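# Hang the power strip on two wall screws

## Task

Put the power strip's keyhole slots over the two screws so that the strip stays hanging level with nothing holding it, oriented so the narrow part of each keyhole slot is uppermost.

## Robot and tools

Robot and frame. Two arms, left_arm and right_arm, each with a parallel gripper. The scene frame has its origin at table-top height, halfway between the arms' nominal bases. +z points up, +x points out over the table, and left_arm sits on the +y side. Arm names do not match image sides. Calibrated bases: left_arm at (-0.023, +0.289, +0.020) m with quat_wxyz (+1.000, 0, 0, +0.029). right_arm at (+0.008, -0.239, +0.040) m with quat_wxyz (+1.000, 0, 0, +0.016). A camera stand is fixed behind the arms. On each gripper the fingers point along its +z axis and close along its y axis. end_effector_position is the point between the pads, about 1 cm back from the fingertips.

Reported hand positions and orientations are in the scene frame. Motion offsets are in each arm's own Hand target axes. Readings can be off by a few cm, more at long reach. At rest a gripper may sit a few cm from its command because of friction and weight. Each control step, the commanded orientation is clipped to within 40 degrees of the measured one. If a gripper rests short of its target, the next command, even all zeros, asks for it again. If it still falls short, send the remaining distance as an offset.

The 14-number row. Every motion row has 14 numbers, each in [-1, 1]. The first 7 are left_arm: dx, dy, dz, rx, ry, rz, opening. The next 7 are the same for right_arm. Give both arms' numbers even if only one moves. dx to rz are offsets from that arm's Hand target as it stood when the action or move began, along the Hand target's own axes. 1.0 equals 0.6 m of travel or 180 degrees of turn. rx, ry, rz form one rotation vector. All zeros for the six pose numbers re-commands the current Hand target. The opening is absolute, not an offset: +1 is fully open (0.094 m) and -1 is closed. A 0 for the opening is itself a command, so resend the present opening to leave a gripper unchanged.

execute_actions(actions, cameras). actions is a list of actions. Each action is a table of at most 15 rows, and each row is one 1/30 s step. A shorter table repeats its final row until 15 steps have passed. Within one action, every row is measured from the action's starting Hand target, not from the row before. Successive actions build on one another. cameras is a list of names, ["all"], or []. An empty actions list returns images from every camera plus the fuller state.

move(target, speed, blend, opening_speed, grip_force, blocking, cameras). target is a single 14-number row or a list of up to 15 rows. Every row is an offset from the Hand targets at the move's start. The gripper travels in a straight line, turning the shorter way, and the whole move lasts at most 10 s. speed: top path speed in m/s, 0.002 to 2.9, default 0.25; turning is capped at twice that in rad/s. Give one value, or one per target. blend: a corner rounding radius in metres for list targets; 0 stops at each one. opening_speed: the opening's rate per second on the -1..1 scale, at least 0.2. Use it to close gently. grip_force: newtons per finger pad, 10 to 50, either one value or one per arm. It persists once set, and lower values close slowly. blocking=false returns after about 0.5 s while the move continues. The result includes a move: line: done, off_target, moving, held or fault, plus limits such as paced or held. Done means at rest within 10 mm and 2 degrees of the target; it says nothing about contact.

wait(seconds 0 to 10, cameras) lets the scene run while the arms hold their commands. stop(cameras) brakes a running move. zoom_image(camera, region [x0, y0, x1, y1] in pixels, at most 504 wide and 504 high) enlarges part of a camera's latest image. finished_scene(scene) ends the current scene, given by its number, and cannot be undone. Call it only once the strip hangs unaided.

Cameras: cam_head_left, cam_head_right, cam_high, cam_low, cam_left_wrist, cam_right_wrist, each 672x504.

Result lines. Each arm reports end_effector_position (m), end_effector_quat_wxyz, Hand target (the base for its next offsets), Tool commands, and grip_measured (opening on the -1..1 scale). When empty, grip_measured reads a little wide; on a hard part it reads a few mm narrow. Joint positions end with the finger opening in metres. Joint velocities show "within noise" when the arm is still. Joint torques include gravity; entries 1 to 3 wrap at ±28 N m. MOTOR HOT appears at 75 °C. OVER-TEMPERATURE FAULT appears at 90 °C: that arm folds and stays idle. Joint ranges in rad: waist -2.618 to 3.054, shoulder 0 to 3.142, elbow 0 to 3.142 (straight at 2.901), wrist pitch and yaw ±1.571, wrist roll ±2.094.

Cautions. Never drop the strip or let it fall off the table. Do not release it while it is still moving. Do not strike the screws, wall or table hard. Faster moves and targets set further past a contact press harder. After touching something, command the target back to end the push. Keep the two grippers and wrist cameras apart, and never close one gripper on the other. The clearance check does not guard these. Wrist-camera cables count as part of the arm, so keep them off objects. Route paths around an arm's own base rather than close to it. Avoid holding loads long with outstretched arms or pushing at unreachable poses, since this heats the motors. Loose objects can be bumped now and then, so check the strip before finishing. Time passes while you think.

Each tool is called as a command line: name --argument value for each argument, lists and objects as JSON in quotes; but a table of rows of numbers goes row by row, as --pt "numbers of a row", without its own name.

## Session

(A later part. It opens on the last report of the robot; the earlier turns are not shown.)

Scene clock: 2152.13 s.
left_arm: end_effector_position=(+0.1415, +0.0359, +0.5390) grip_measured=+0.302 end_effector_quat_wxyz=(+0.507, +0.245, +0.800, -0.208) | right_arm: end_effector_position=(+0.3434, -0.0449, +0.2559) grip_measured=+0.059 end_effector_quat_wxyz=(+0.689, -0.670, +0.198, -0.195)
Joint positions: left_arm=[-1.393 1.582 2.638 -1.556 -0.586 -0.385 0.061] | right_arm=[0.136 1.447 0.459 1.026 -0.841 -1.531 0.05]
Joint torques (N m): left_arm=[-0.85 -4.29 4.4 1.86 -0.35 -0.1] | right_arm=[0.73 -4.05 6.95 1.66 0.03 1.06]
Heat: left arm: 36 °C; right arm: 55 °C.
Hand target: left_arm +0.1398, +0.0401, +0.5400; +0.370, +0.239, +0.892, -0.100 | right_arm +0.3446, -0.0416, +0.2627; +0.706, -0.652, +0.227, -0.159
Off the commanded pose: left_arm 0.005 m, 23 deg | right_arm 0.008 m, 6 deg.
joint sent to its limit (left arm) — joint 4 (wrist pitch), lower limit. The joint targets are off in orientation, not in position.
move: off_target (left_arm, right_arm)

move --target '[0,0,0,0,0,0,0.3, 0.0,0.0,0.012,0,0,-0.006,-0.1]' --speed 0.03

Scene clock: 2156.53 s.
left_arm: end_effector_position=(+0.1415, +0.0359, +0.5390) grip_measured=+0.302 end_effector_quat_wxyz=(+0.507, +0.245, +0.800, -0.208) | right_arm: end_effector_position=(+0.3445, -0.0426, +0.2553) grip_measured=+0.059 end_effector_quat_wxyz=(+0.691, -0.666, +0.205, -0.191)
Joint positions: left_arm=[-1.393 1.582 2.638 -1.556 -0.586 -0.385 0.061] | right_arm=[0.147 1.458 0.459 1.041 -0.825 -1.511 0.05]
Joint torques (N m): left_arm=[-0.87 -4.27 4.4 1.85 -0.35 -0.1] | right_arm=[1.52 -3.23 8.1 1.62 0.09 0.74]
Heat: left arm: 36 °C; right arm: 55 °C.
Hand target: left_arm +0.1398, +0.0401, +0.5400; +0.370, +0.239, +0.892, -0.100 | right_arm +0.3484, -0.0355, +0.2631; +0.704, -0.654, +0.221, -0.165
Off the commanded pose: left_arm 0.005 m, 23 deg | right_arm 0.011 m, 4 deg.
joint sent to its limit (left arm) — joint 4 (wrist pitch), lower limit. The joint targets are off in orientation, not in position.
move: off_target (left_arm, right_arm)

wait --seconds 0.1 --cameras '["cam_left_wrist", "cam_head_left", "cam_head_right"]'

zoom_image --camera "cam_left_wrist" --region '[220, 80, 290, 150]'

zoom_image --camera "cam_left_wrist" --region '[220, 250, 290, 320]'

zoom_image --camera "cam_head_left" --region '[310, 100, 430, 240]'

Scene clock: 2161.60 s.
left_arm: end_effector_position=(+0.1415, +0.0359, +0.5390) grip_measured=+0.302 end_effector_quat_wxyz=(+0.507, +0.245, +0.800, -0.208) | right_arm: end_effector_position=(+0.3445, -0.0426, +0.2553) grip_measured=+0.059 end_effector_quat_wxyz=(+0.691, -0.666, +0.205, -0.191)
Joint positions: left_arm=[-1.393 1.582 2.638 -1.556 -0.586 -0.385 0.061] | right_arm=[0.147 1.458 0.459 1.041 -0.825 -1.511 0.05]
Joint torques (N m): left_arm=[-0.85 -4.27 4.4 1.85 -0.35 -0.09] | right_arm=[1.55 -3.25 8.08 1.62 0.09 0.74]
Heat: left arm: 36 °C; right arm: 55 °C.
Hand target: left_arm +0.1398, +0.0401, +0.5400; +0.370, +0.239, +0.892, -0.100 | right_arm +0.3484, -0.0355, +0.2631; +0.704, -0.654, +0.221, -0.165
Tool commands: left_gripper/opening=+0.3 right_gripper/opening=-0.1
Off the commanded pose: left_arm 0.005 m, 23 deg | right_arm 0.011 m, 4 deg.
wait: 0.10 s; at rest from the start
Images, in order (width x height): cam_head_left 672x504, cam_head_right 672x504, cam_left_wrist 672x504.

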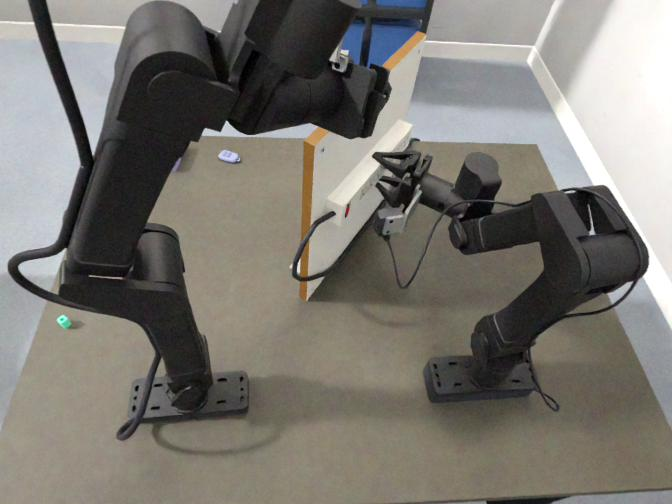

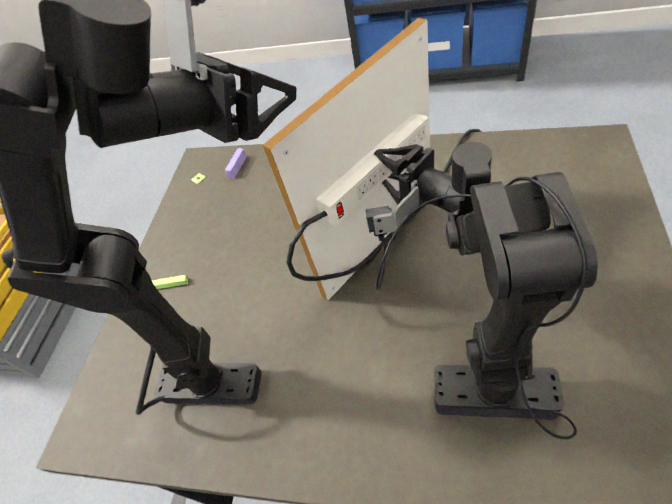

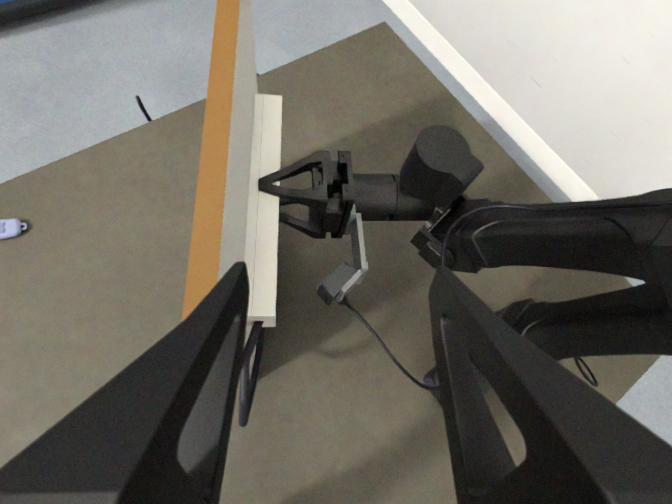

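Scaled by 7.200.

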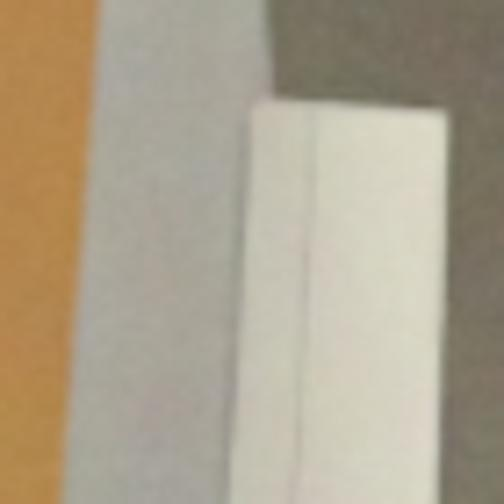

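Scaled by 7.200.

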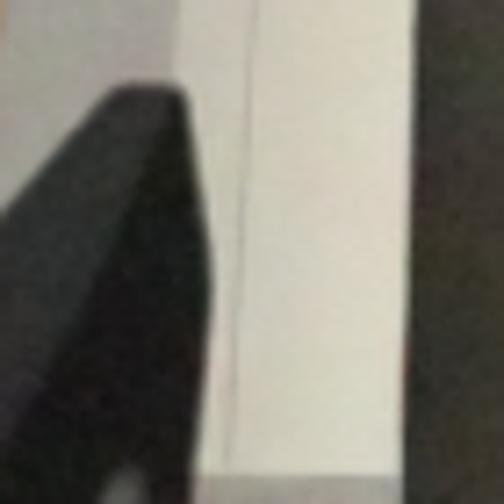

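Scaled by 3.600.

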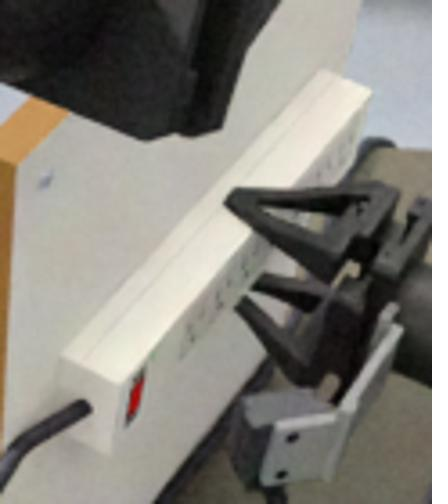

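move --pt "0 0 0 0 0 0 0.3 0.0 0.0 -0.009 0 0 -0.010 -0.1" --pt "0 0 0 0 0 0 0.3 0.0 0.02 -0.009 0 0 -0.012 -0.1" --speed 0.03

Scene clock: 2168.83 s.
left_arm: end_effector_position=(+0.1415, +0.0359, +0.5390) grip_measured=+0.302 end_effector_quat_wxyz=(+0.507, +0.245, +0.800, -0.208) | right_arm: end_effector_position=(+0.3447, -0.0424, +0.2549) grip_measured=+0.059 end_effector_quat_wxyz=(+0.698, -0.661, +0.198, -0.192)
Joint positions: left_arm=[-1.393 1.582 2.638 -1.556 -0.586 -0.385 0.061] | right_arm=[0.144 1.488 0.452 1.108 -0.835 -1.496 0.05]
Joint torques (N m): left_arm=[-0.85 -4.27 4.41 1.86 -0.35 -0.09] | right_arm=[0.95 -2.95 5.44 1.72 0.12 0.29]
Heat: left arm: 36 °C; right arm: 55 °C.
Hand target: left_arm +0.1398, +0.0401, +0.5400; +0.370, +0.239, +0.892, -0.100 | right_arm +0.3449, -0.0391, +0.2510; +0.701, -0.658, +0.209, -0.179
Off the commanded pose: left_arm 0.005 m, 23 deg | right_arm 0.005 m, 2 deg.
joint sent to its limit (left arm) — joint 4 (wrist pitch), lower limit. The joint targets are off in orientation, not in position.
move: off_target (left_arm)

move --pt "0 0 0 0 0 0 0.3 0.0 0.018 0.0 -0.008 0 -0.002 -0.1" --speed 0.03

Scene clock: 2172.40 s.
left_arm: end_effector_position=(+0.1415, +0.0359, +0.5390) grip_measured=+0.302 end_effector_quat_wxyz=(+0.507, +0.245, +0.800, -0.208) | right_arm: end_effector_position=(+0.3445, -0.0424, +0.2540) grip_measured=+0.059 end_effector_quat_wxyz=(+0.699, -0.660, +0.195, -0.194)
Joint positions: left_arm=[-1.393 1.582 2.638 -1.556 -0.586 -0.385 0.061] | right_arm=[0.144 1.497 0.448 1.127 -0.836 -1.496 0.05]
Joint torques (N m): left_arm=[-0.85 -4.29 4.4 1.86 -0.35 -0.1] | right_arm=[1.07 -2.51 5 1.43 0.13 -0.01]
Heat: left arm: 36 °C; right arm: 55 °C.
Hand target: left_arm +0.1398, +0.0401, +0.5400; +0.370, +0.239, +0.892, -0.100 | right_arm +0.3446, -0.0383, +0.2403; +0.692, -0.667, +0.209, -0.178
Off the commanded pose: left_arm 0.005 m, 23 deg | right_arm 0.014 m, 3 deg.
joint sent to its limit (left arm) — joint 4 (wrist pitch), lower limit. The joint targets are off in orientation, not in position.
move: off_target (left_arm, right_arm)

move --pt "0 0 0 0 0 0 0.3 0.0 0.02 -0.004 -0.004 0 0 -0.1" --speed 0.03

Scene clock: 2175.77 s.
left_arm: end_effector_position=(+0.1415, +0.0359, +0.5390) grip_measured=+0.302 end_effector_quat_wxyz=(+0.507, +0.245, +0.800, -0.208) | right_arm: end_effector_position=(+0.3443, -0.0429, +0.2512) grip_measured=+0.059 end_effector_quat_wxyz=(+0.700, -0.658, +0.185, -0.205)
Joint positions: left_arm=[-1.393 1.582 2.638 -1.556 -0.586 -0.385 0.061] | right_arm=[0.143 1.525 0.435 1.186 -0.835 -1.51 0.05]
Joint torques (N m): left_arm=[-0.87 -4.29 4.4 1.85 -0.35 -0.09] | right_arm=[0.7 -2.45 4.05 1.14 0.04 0.01]
Heat: left arm: 36 °C; right arm: 54 °C.
Hand target: left_arm +0.1398, +0.0401, +0.5400; +0.370, +0.239, +0.892, -0.100 | right_arm +0.3430, -0.0397, +0.2282; +0.688, -0.672, +0.210, -0.177
Off the commanded pose: left_arm 0.005 m, 23 deg | right_arm 0.023 m, 5 deg.
joint sent to its limit (left arm) — joint 4 (wrist pitch), lower limit. The joint targets are off in orientation, not in position.
move: off_target (left_arm, right_arm)

wait --seconds 0.1 --cameras '["cam_left_wrist", "cam_head_left", "cam_head_right", "cam_right_wrist"]'

zoom_image --camera "cam_left_wrist" --region '[220, 80, 290, 150]'

zoom_image --camera "cam_left_wrist" --region '[220, 250, 290, 320]'

zoom_image --camera "cam_head_left" --region '[310, 100, 430, 240]'

Scene clock: 2184.53 s.
left_arm: end_effector_position=(+0.1415, +0.0359, +0.5390) grip_measured=+0.302 end_effector_quat_wxyz=(+0.507, +0.245, +0.800, -0.208) | right_arm: end_effector_position=(+0.3443, -0.0429, +0.2512) grip_measured=+0.059 end_effector_quat_wxyz=(+0.700, -0.658, +0.185, -0.205)
Joint positions: left_arm=[-1.393 1.582 2.638 -1.556 -0.586 -0.385 0.061] | right_arm=[0.143 1.525 0.435 1.186 -0.835 -1.51 0.05]
Joint torques (N m): left_arm=[-0.87 -4.27 4.4 1.86 -0.35 -0.09] | right_arm=[0.72 -2.4 4.04 1.19 0.05 0.03]
Heat: left arm: 36 °C; right arm: 53 °C.
Hand target: left_arm +0.1398, +0.0401, +0.5400; +0.370, +0.239, +0.892, -0.100 | right_arm +0.3430, -0.0397, +0.2282; +0.688, -0.672, +0.210, -0.177
Tool commands: left_gripper/opening=+0.3 right_gripper/opening=-0.1
Off the commanded pose: left_arm 0.005 m, 23 deg | right_arm 0.023 m, 5 deg.
wait: 0.10 s; at rest from the start
Images, in order (width x height): cam_head_left 672x504, cam_head_right 672x504, cam_left_wrist 672x504, cam_right_wrist 672x504.

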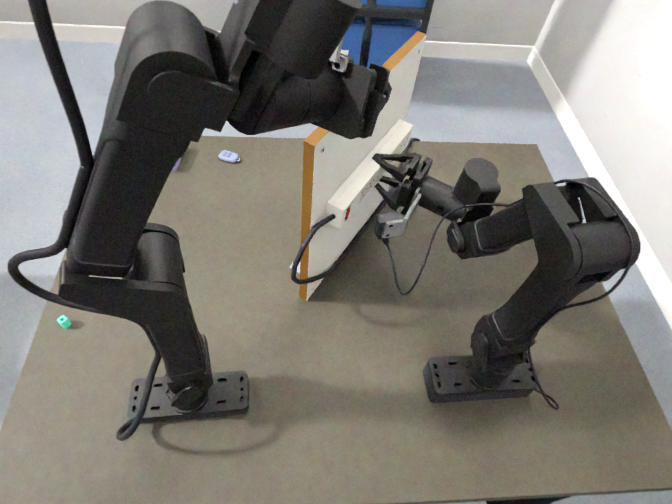

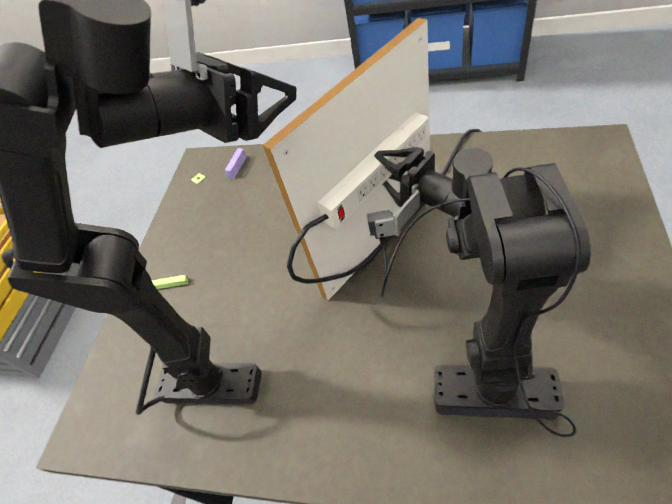

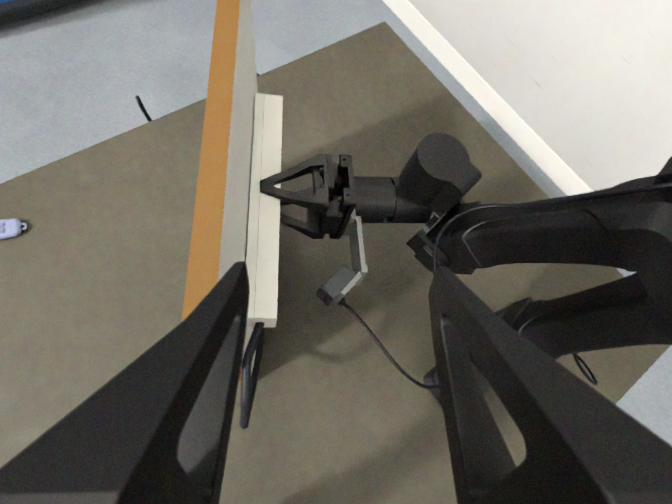

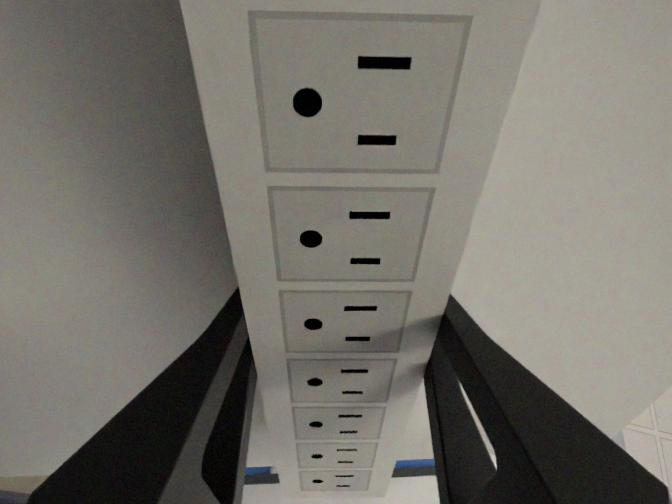

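Scaled by 7.200.

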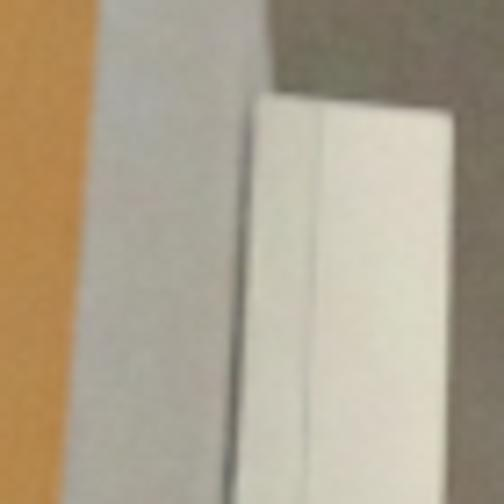

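Scaled by 7.200.

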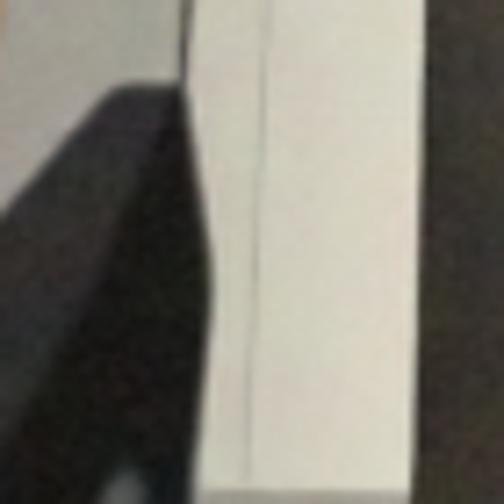

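Scaled by 3.600.

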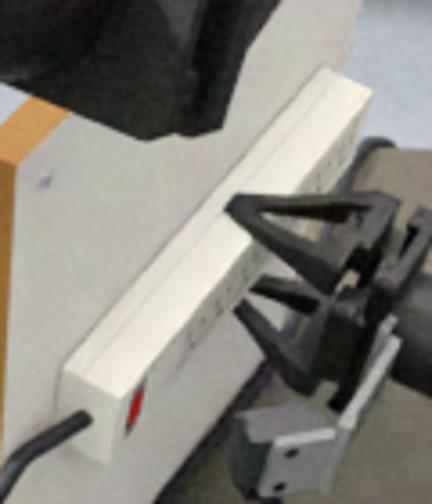

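move --pt "0 0 0 0 0 0 0.3 0.0 -0.012 0.006 -0.008 0 0.0 -0.1" --pt "0 0 0 0 0 0 0.3 0.0 -0.012 0.006 -0.01 0 0.01 -0.1" --speed 0.03

Scene clock: 2208.17 s.
left_arm: end_effector_position=(+0.1415, +0.0359, +0.5390) grip_measured=+0.302 end_effector_quat_wxyz=(+0.507, +0.245, +0.800, -0.208) | right_arm: end_effector_position=(+0.3449, -0.0426, +0.2402) grip_measured=+0.059 end_effector_quat_wxyz=(+0.686, -0.672, +0.194, -0.199)
Joint positions: left_arm=[-1.393 1.582 2.638 -1.556 -0.586 -0.385 0.061] | right_arm=[0.145 1.516 0.437 1.109 -0.831 -1.549 0.05]
Joint torques (N m): left_arm=[-0.85 -4.27 4.4 1.85 -0.35 -0.1] | right_arm=[1.31 -5.45 6.8 0.79 0.05 0.41]
Heat: left arm: 36 °C; right arm: 52 °C.
Hand target: left_arm +0.1398, +0.0401, +0.5400; +0.370, +0.239, +0.892, -0.100 | right_arm +0.3452, -0.0369, +0.2354; +0.680, -0.679, +0.223, -0.163
Off the commanded pose: left_arm 0.005 m, 23 deg | right_arm 0.007 m, 5 deg.
joint sent to its limit (left arm) — joint 4 (wrist pitch), lower limit. The joint targets are off in orientation, not in position.
move: off_target (left_arm, right_arm)

wait --seconds 0.1 --cameras '["cam_left_wrist", "cam_head_left", "cam_head_right"]'

zoom_image --camera "cam_left_wrist" --region '[220, 80, 290, 150]'

zoom_image --camera "cam_left_wrist" --region '[220, 250, 290, 320]'

zoom_image --camera "cam_head_left" --region '[310, 100, 430, 240]'

Scene clock: 2211.47 s.
left_arm: end_effector_position=(+0.1415, +0.0359, +0.5390) grip_measured=+0.302 end_effector_quat_wxyz=(+0.507, +0.245, +0.800, -0.208) | right_arm: end_effector_position=(+0.3449, -0.0426, +0.2402) grip_measured=+0.059 end_effector_quat_wxyz=(+0.686, -0.672, +0.194, -0.199)
Joint positions: left_arm=[-1.393 1.582 2.638 -1.556 -0.586 -0.385 0.061] | right_arm=[0.145 1.515 0.437 1.109 -0.831 -1.549 0.05]
Joint torques (N m): left_arm=[-0.85 -4.29 4.4 1.86 -0.35 -0.1] | right_arm=[1.32 -5.56 6.89 0.81 0.05 0.41]
Heat: left arm: 36 °C; right arm: 52 °C.
Hand target: left_arm +0.1398, +0.0401, +0.5400; +0.370, +0.239, +0.892, -0.100 | right_arm +0.3452, -0.0370, +0.2354; +0.680, -0.679, +0.223, -0.163
Tool commands: left_gripper/opening=+0.3 right_gripper/opening=-0.1
Off the commanded pose: left_arm 0.005 m, 23 deg | right_arm 0.007 m, 5 deg.
wait: 0.10 s; at rest from the start
Images, in order (width x height): cam_head_left 672x504, cam_head_right 672x504, cam_left_wrist 672x504.

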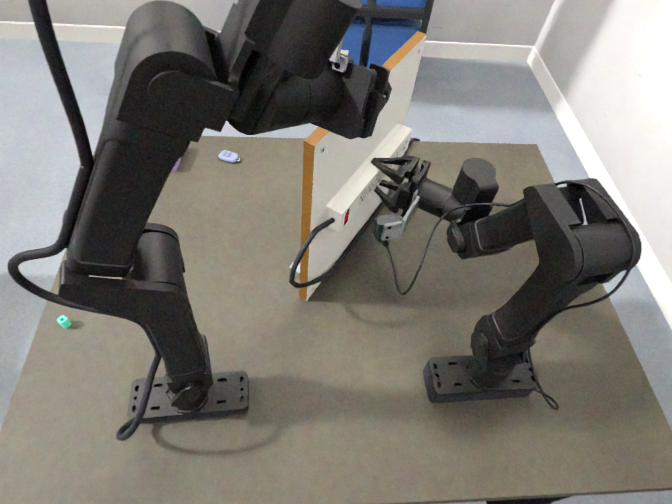

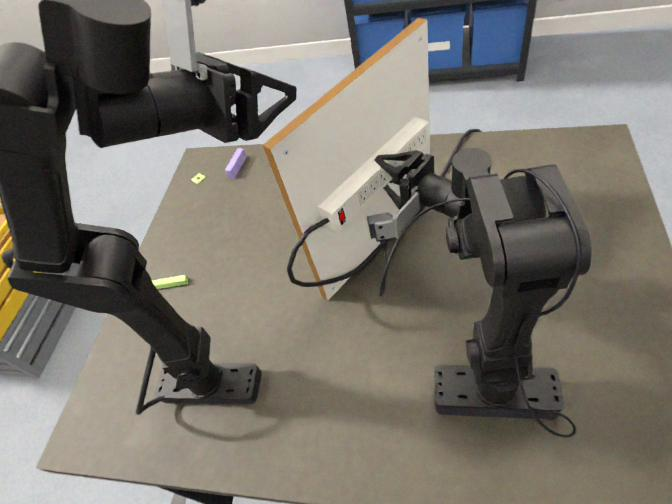

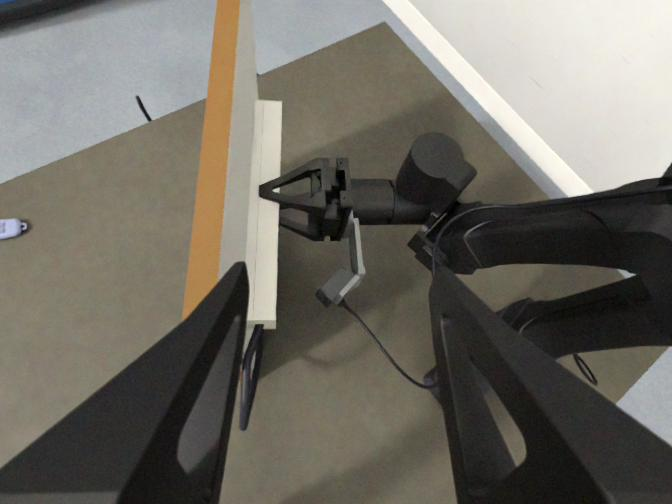

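Scaled by 7.200.

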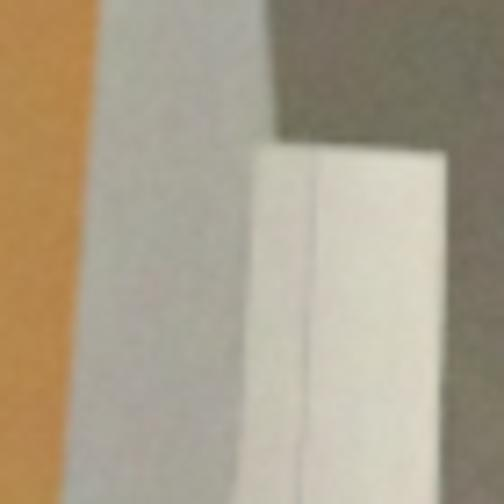

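Scaled by 7.200.

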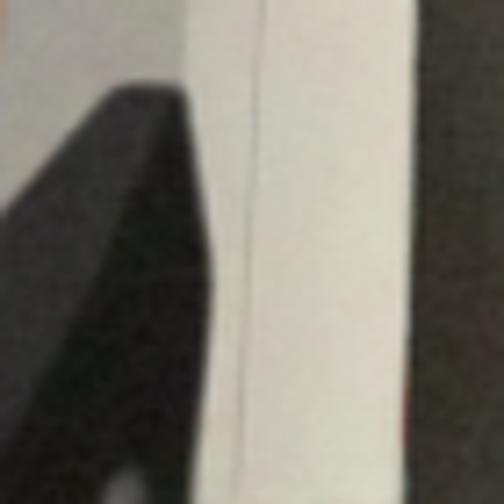

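Scaled by 3.600.

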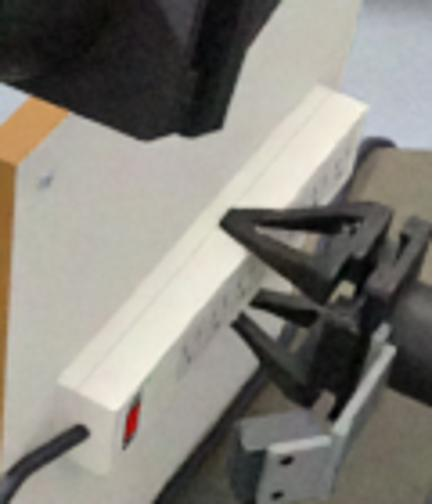

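move --target '[0,0,0,0,0,0,0.3, 0.0,0.012,-0.008,0,0,-0.006,-0.1]' --speed 0.03

Scene clock: 2214.80 s.
left_arm: end_effector_position=(+0.1415, +0.0359, +0.5390) grip_measured=+0.302 end_effector_quat_wxyz=(+0.507, +0.245, +0.800, -0.208) | right_arm: end_effector_position=(+0.3448, -0.0426, +0.2403) grip_measured=+0.059 end_effector_quat_wxyz=(+0.686, -0.672, +0.193, -0.200)
Joint positions: left_arm=[-1.393 1.582 2.638 -1.556 -0.586 -0.385 0.061] | right_arm=[0.145 1.515 0.437 1.109 -0.831 -1.551 0.05]
Joint torques (N m): left_arm=[-0.87 -4.27 4.38 1.85 -0.35 -0.09] | right_arm=[0.25 -4.72 5.01 1.05 -0.09 0.21]
Heat: left arm: 36 °C; right arm: 52 °C.
Hand target: left_arm +0.1398, +0.0401, +0.5400; +0.370, +0.239, +0.892, -0.100 | right_arm +0.3420, -0.0408, +0.2283; +0.679, -0.681, +0.217, -0.169
Off the commanded pose: left_arm 0.005 m, 23 deg | right_arm 0.012 m, 5 deg.
joint sent to its limit (left arm) — joint 4 (wrist pitch), lower limit. The joint targets are off in orientation, not in position.
move: off_target (left_arm, right_arm)

move --target '[0,0,0,0,0,0,0.3, 0.0,0.016,0.0,0,0,0,-0.1]' --speed 0.03

Scene clock: 2226.07 s.
left_arm: end_effector_position=(+0.1415, +0.0359, +0.5390) grip_measured=+0.302 end_effector_quat_wxyz=(+0.507, +0.245, +0.800, -0.208) | right_arm: end_effector_position=(+0.3453, -0.0424, +0.2403) grip_measured=+0.059 end_effector_quat_wxyz=(+0.688, -0.670, +0.191, -0.201)
Joint positions: left_arm=[-1.393 1.582 2.638 -1.556 -0.586 -0.385 0.061] | right_arm=[0.145 1.527 0.435 1.134 -0.831 -1.546 0.05]
Joint torques (N m): left_arm=[-0.87 -4.29 4.4 1.85 -0.35 -0.1] | right_arm=[0.29 -2.84 3.74 1.29 -0.07 0.14]
Heat: left arm: 36 °C; right arm: 52 °C.
Hand target: left_arm +0.1398, +0.0401, +0.5400; +0.370, +0.239, +0.892, -0.100 | right_arm +0.3414, -0.0407, +0.2187; +0.679, -0.681, +0.217, -0.169
Off the commanded pose: left_arm 0.005 m, 23 deg | right_arm 0.022 m, 5 deg.
joint sent to its limit (left arm) — joint 4 (wrist pitch), lower limit. The joint targets are off in orientation, not in position.
move: off_target (left_arm, right_arm)

move --target '[0,0,0,0,0,0,0.3, 0.002,-0.055,0.0,0.01,0,-0.008,-0.1]' --speed 0.04

Scene clock: 2233.37 s.
left_arm: end_effector_position=(+0.1415, +0.0359, +0.5390) grip_measured=+0.302 end_effector_quat_wxyz=(+0.507, +0.245, +0.800, -0.208) | right_arm: end_effector_position=(+0.3443, -0.0431, +0.2411) grip_measured=+0.059 end_effector_quat_wxyz=(+0.681, -0.677, +0.197, -0.198)
Joint positions: left_arm=[-1.393 1.582 2.638 -1.556 -0.586 -0.385 0.061] | right_arm=[0.144 1.488 0.443 1.053 -0.83 -1.566 0.05]
Joint torques (N m): left_arm=[-0.87 -4.29 4.4 1.86 -0.35 -0.1] | right_arm=[-0.08 -6.65 7.43 1.21 -0.15 0.43]
Heat: left arm: 36 °C; right arm: 52 °C.
Hand target: left_arm +0.1398, +0.0401, +0.5400; +0.370, +0.239, +0.892, -0.100 | right_arm +0.3446, -0.0418, +0.2515; +0.687, -0.673, +0.206, -0.181
Off the commanded pose: left_arm 0.005 m, 23 deg | right_arm 0.011 m, 2 deg.
joint sent to its limit (left arm) — joint 4 (wrist pitch), lower limit. The joint targets are off in orientation, not in position.
move: off_target (left_arm, right_arm)

move --target '[0,0,0,0,0,0,0.3, 0,0,0,0,0,0,0.5]' --opening_speed 0.3 --cameras '["cam_left_wrist", "cam_head_left", "cam_right_wrist"]'

zoom_image --camera "cam_head_left" --region '[310, 100, 430, 240]'

Scene clock: 2239.63 s.
left_arm: end_effector_position=(+0.1415, +0.0359, +0.5390) grip_measured=+0.302 end_effector_quat_wxyz=(+0.507, +0.245, +0.800, -0.208) | right_arm: end_effector_position=(+0.3434, -0.0429, +0.2360) grip_measured=+0.498 end_effector_quat_wxyz=(+0.679, -0.679, +0.214, -0.178)
Joint positions: left_arm=[-1.393 1.582 2.638 -1.556 -0.586 -0.385 0.061] | right_arm=[0.144 1.484 0.443 1.019 -0.833 -1.538 0.07]
Joint torques (N m): left_arm=[-0.85 -4.29 4.4 1.85 -0.35 -0.1] | right_arm=[-0.12 -6.53 7.56 1.44 -0.15 0.14]
Heat: left arm: 36 °C; right arm: 53 °C.
Hand target: left_arm +0.1398, +0.0401, +0.5400; +0.370, +0.239, +0.892, -0.100 | right_arm +0.3446, -0.0418, +0.2516; +0.687, -0.673, +0.205, -0.181
Off the commanded pose: left_arm 0.005 m, 23 deg | right_arm 0.016 m, 2 deg.
joint sent to its limit (left arm) — joint 4 (wrist pitch), lower limit. The joint targets are off in orientation, not in position.
move: off_target (left_arm, right_arm)
Images, in order (width x height): cam_head_left 672x504, cam_left_wrist 672x504, cam_right_wrist 672x504.

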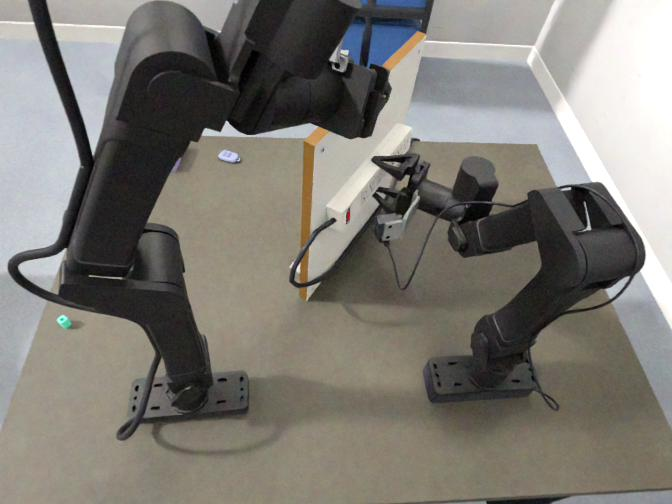

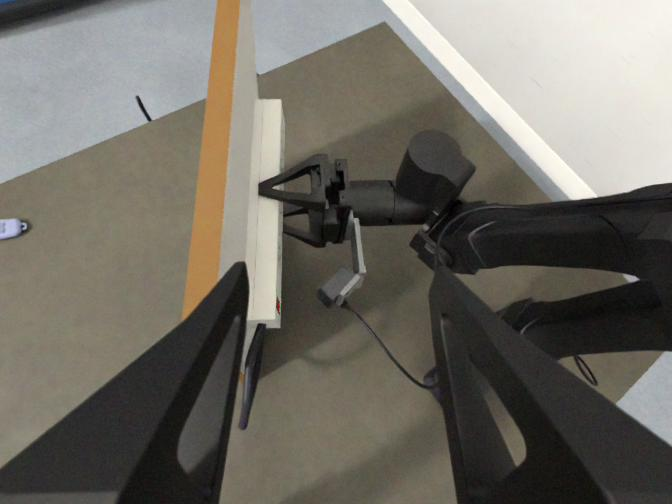

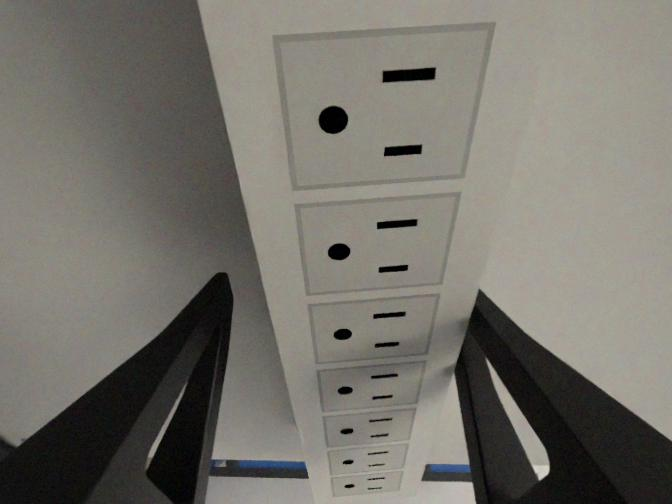

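Scaled by 3.600.

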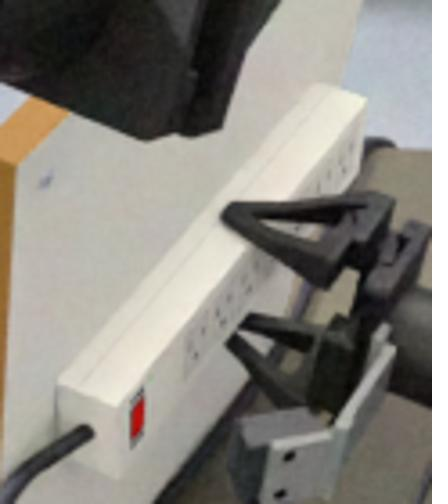

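move --target '[0,0,0,0,0,0,0.3, 0,0,0,0,0,0,0.98]' --opening_speed 0.4 --cameras '["cam_left_wrist", "cam_right_wrist"]'

zoom_image --camera "cam_left_wrist" --region '[200, 80, 340, 340]'

Scene clock: 2245.50 s.
left_arm: end_effector_position=(+0.1415, +0.0359, +0.5390) grip_measured=+0.302 end_effector_quat_wxyz=(+0.507, +0.245, +0.800, -0.208) | right_arm: end_effector_position=(+0.3433, -0.0428, +0.2359) grip_measured=+0.978 end_effector_quat_wxyz=(+0.679, -0.679, +0.214, -0.178)
Joint positions: left_arm=[-1.393 1.582 2.638 -1.556 -0.586 -0.385 0.061] | right_arm=[0.144 1.484 0.443 1.019 -0.833 -1.538 0.093]
Joint torques (N m): left_arm=[-0.85 -4.27 4.4 1.86 -0.35 -0.09] | right_arm=[-0.09 -6.53 7.56 1.49 -0.14 0.14]
Heat: left arm: 36 °C; right arm: 54 °C.
Hand target: left_arm +0.1398, +0.0401, +0.5400; +0.370, +0.239, +0.892, -0.100 | right_arm +0.3446, -0.0418, +0.2517; +0.687, -0.673, +0.205, -0.181
Off the commanded pose: left_arm 0.005 m, 23 deg | right_arm 0.016 m, 2 deg.
joint sent to its limit (left arm) — joint 4 (wrist pitch), lower limit. The joint targets are off in orientation, not in position.
move: off_target (left_arm, right_arm)
Images, in order (width x height): cam_left_wrist 672x504, cam_right_wrist 672x504.

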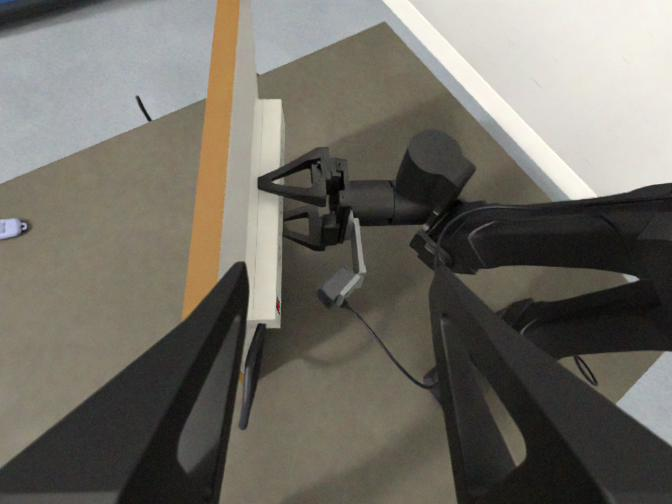

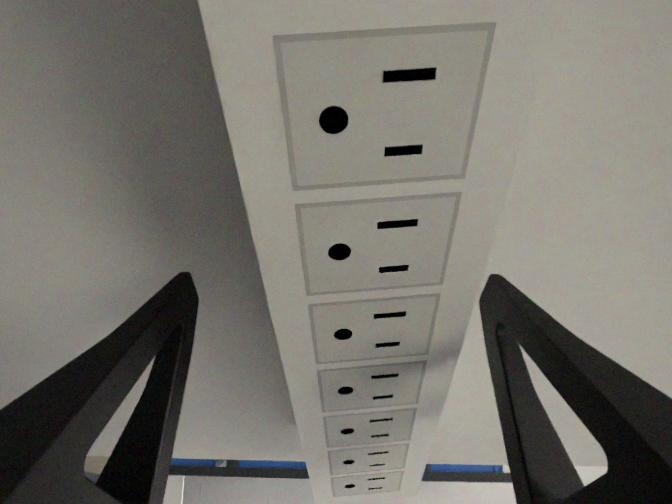

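Scaled by 1.938.

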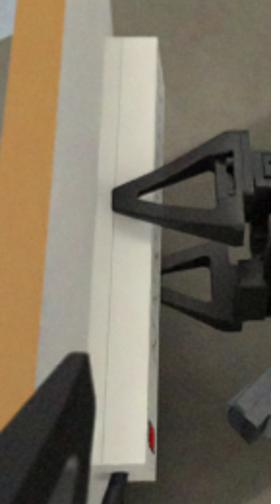

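move --pt "0 0 0 0 0 0 0.3 0 0 -0.08 0 0 0 0.98" --pt "0 0 0 0 0 0 0.3 0 0 -0.25 0 0 0 0.98" --speed '[0.06,0.15]' --blend '[0.02,0]' --cameras '["cam_left_wrist", "cam_head_left", "cam_head_right", "cam_right_wrist"]'

Scene clock: 2253.73 s.
left_arm: end_effector_position=(+0.1415, +0.0359, +0.5390) grip_measured=+0.302 end_effector_quat_wxyz=(+0.507, +0.245, +0.800, -0.208) | right_arm: end_effector_position=(+0.2704, -0.1701, +0.2534) grip_measured=+0.978 end_effector_quat_wxyz=(+0.684, -0.676, +0.197, -0.189)
Joint positions: left_arm=[-1.393 1.582 2.638 -1.556 -0.586 -0.385 0.061] | right_arm=[-0.505 1.185 0.269 1.014 -1.49 -1.459 0.093]
Joint torques (N m): left_arm=[-0.87 -4.29 4.4 1.85 -0.35 -0.1] | right_arm=[-0.54 -3.12 4.15 1.15 -0.06 0.18]
Heat: left arm: 36 °C; right arm: 54 °C.
Hand target: left_arm +0.1398, +0.0401, +0.5400; +0.370, +0.239, +0.892, -0.100 | right_arm +0.2657, -0.1693, +0.2502; +0.687, -0.673, +0.205, -0.181
Off the commanded pose: left_arm 0.005 m, 23 deg | right_arm 0.006 m, 1 deg.
joint sent to its limit (left arm) — joint 4 (wrist pitch), lower limit. The joint targets are off in orientation, not in position.
move: off_target (left_arm)
Images, in order (width x height): cam_head_left 672x504, cam_head_right 672x504, cam_left_wrist 672x504, cam_right_wrist 672x504.

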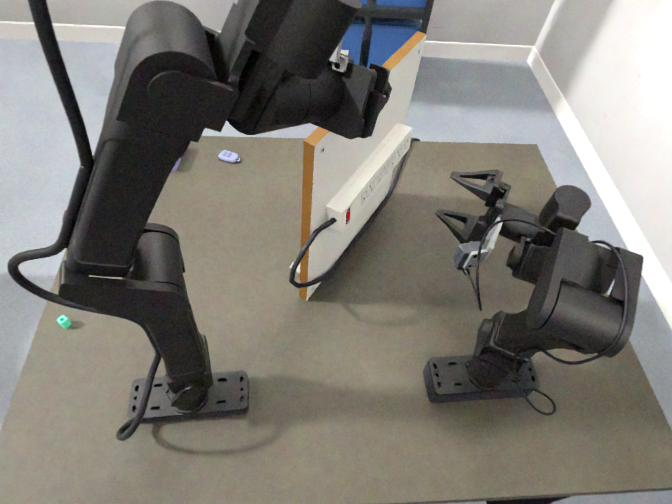

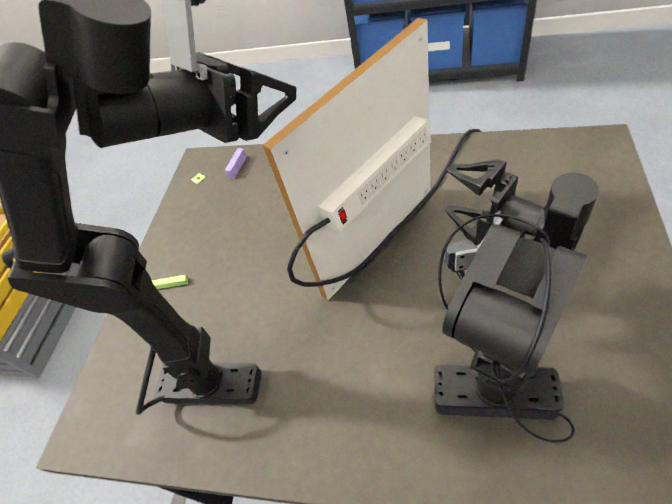

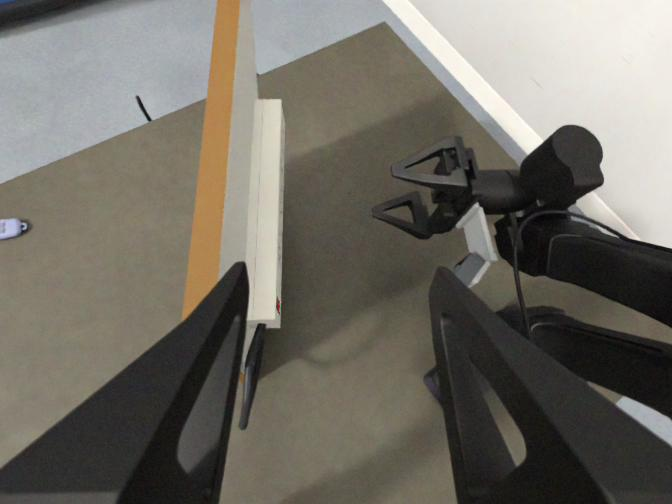

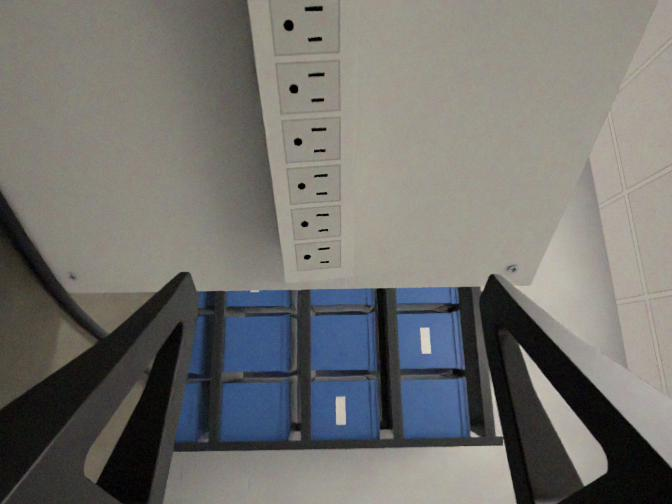

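finished_scene --scene 1

The scene is finished: the task was done.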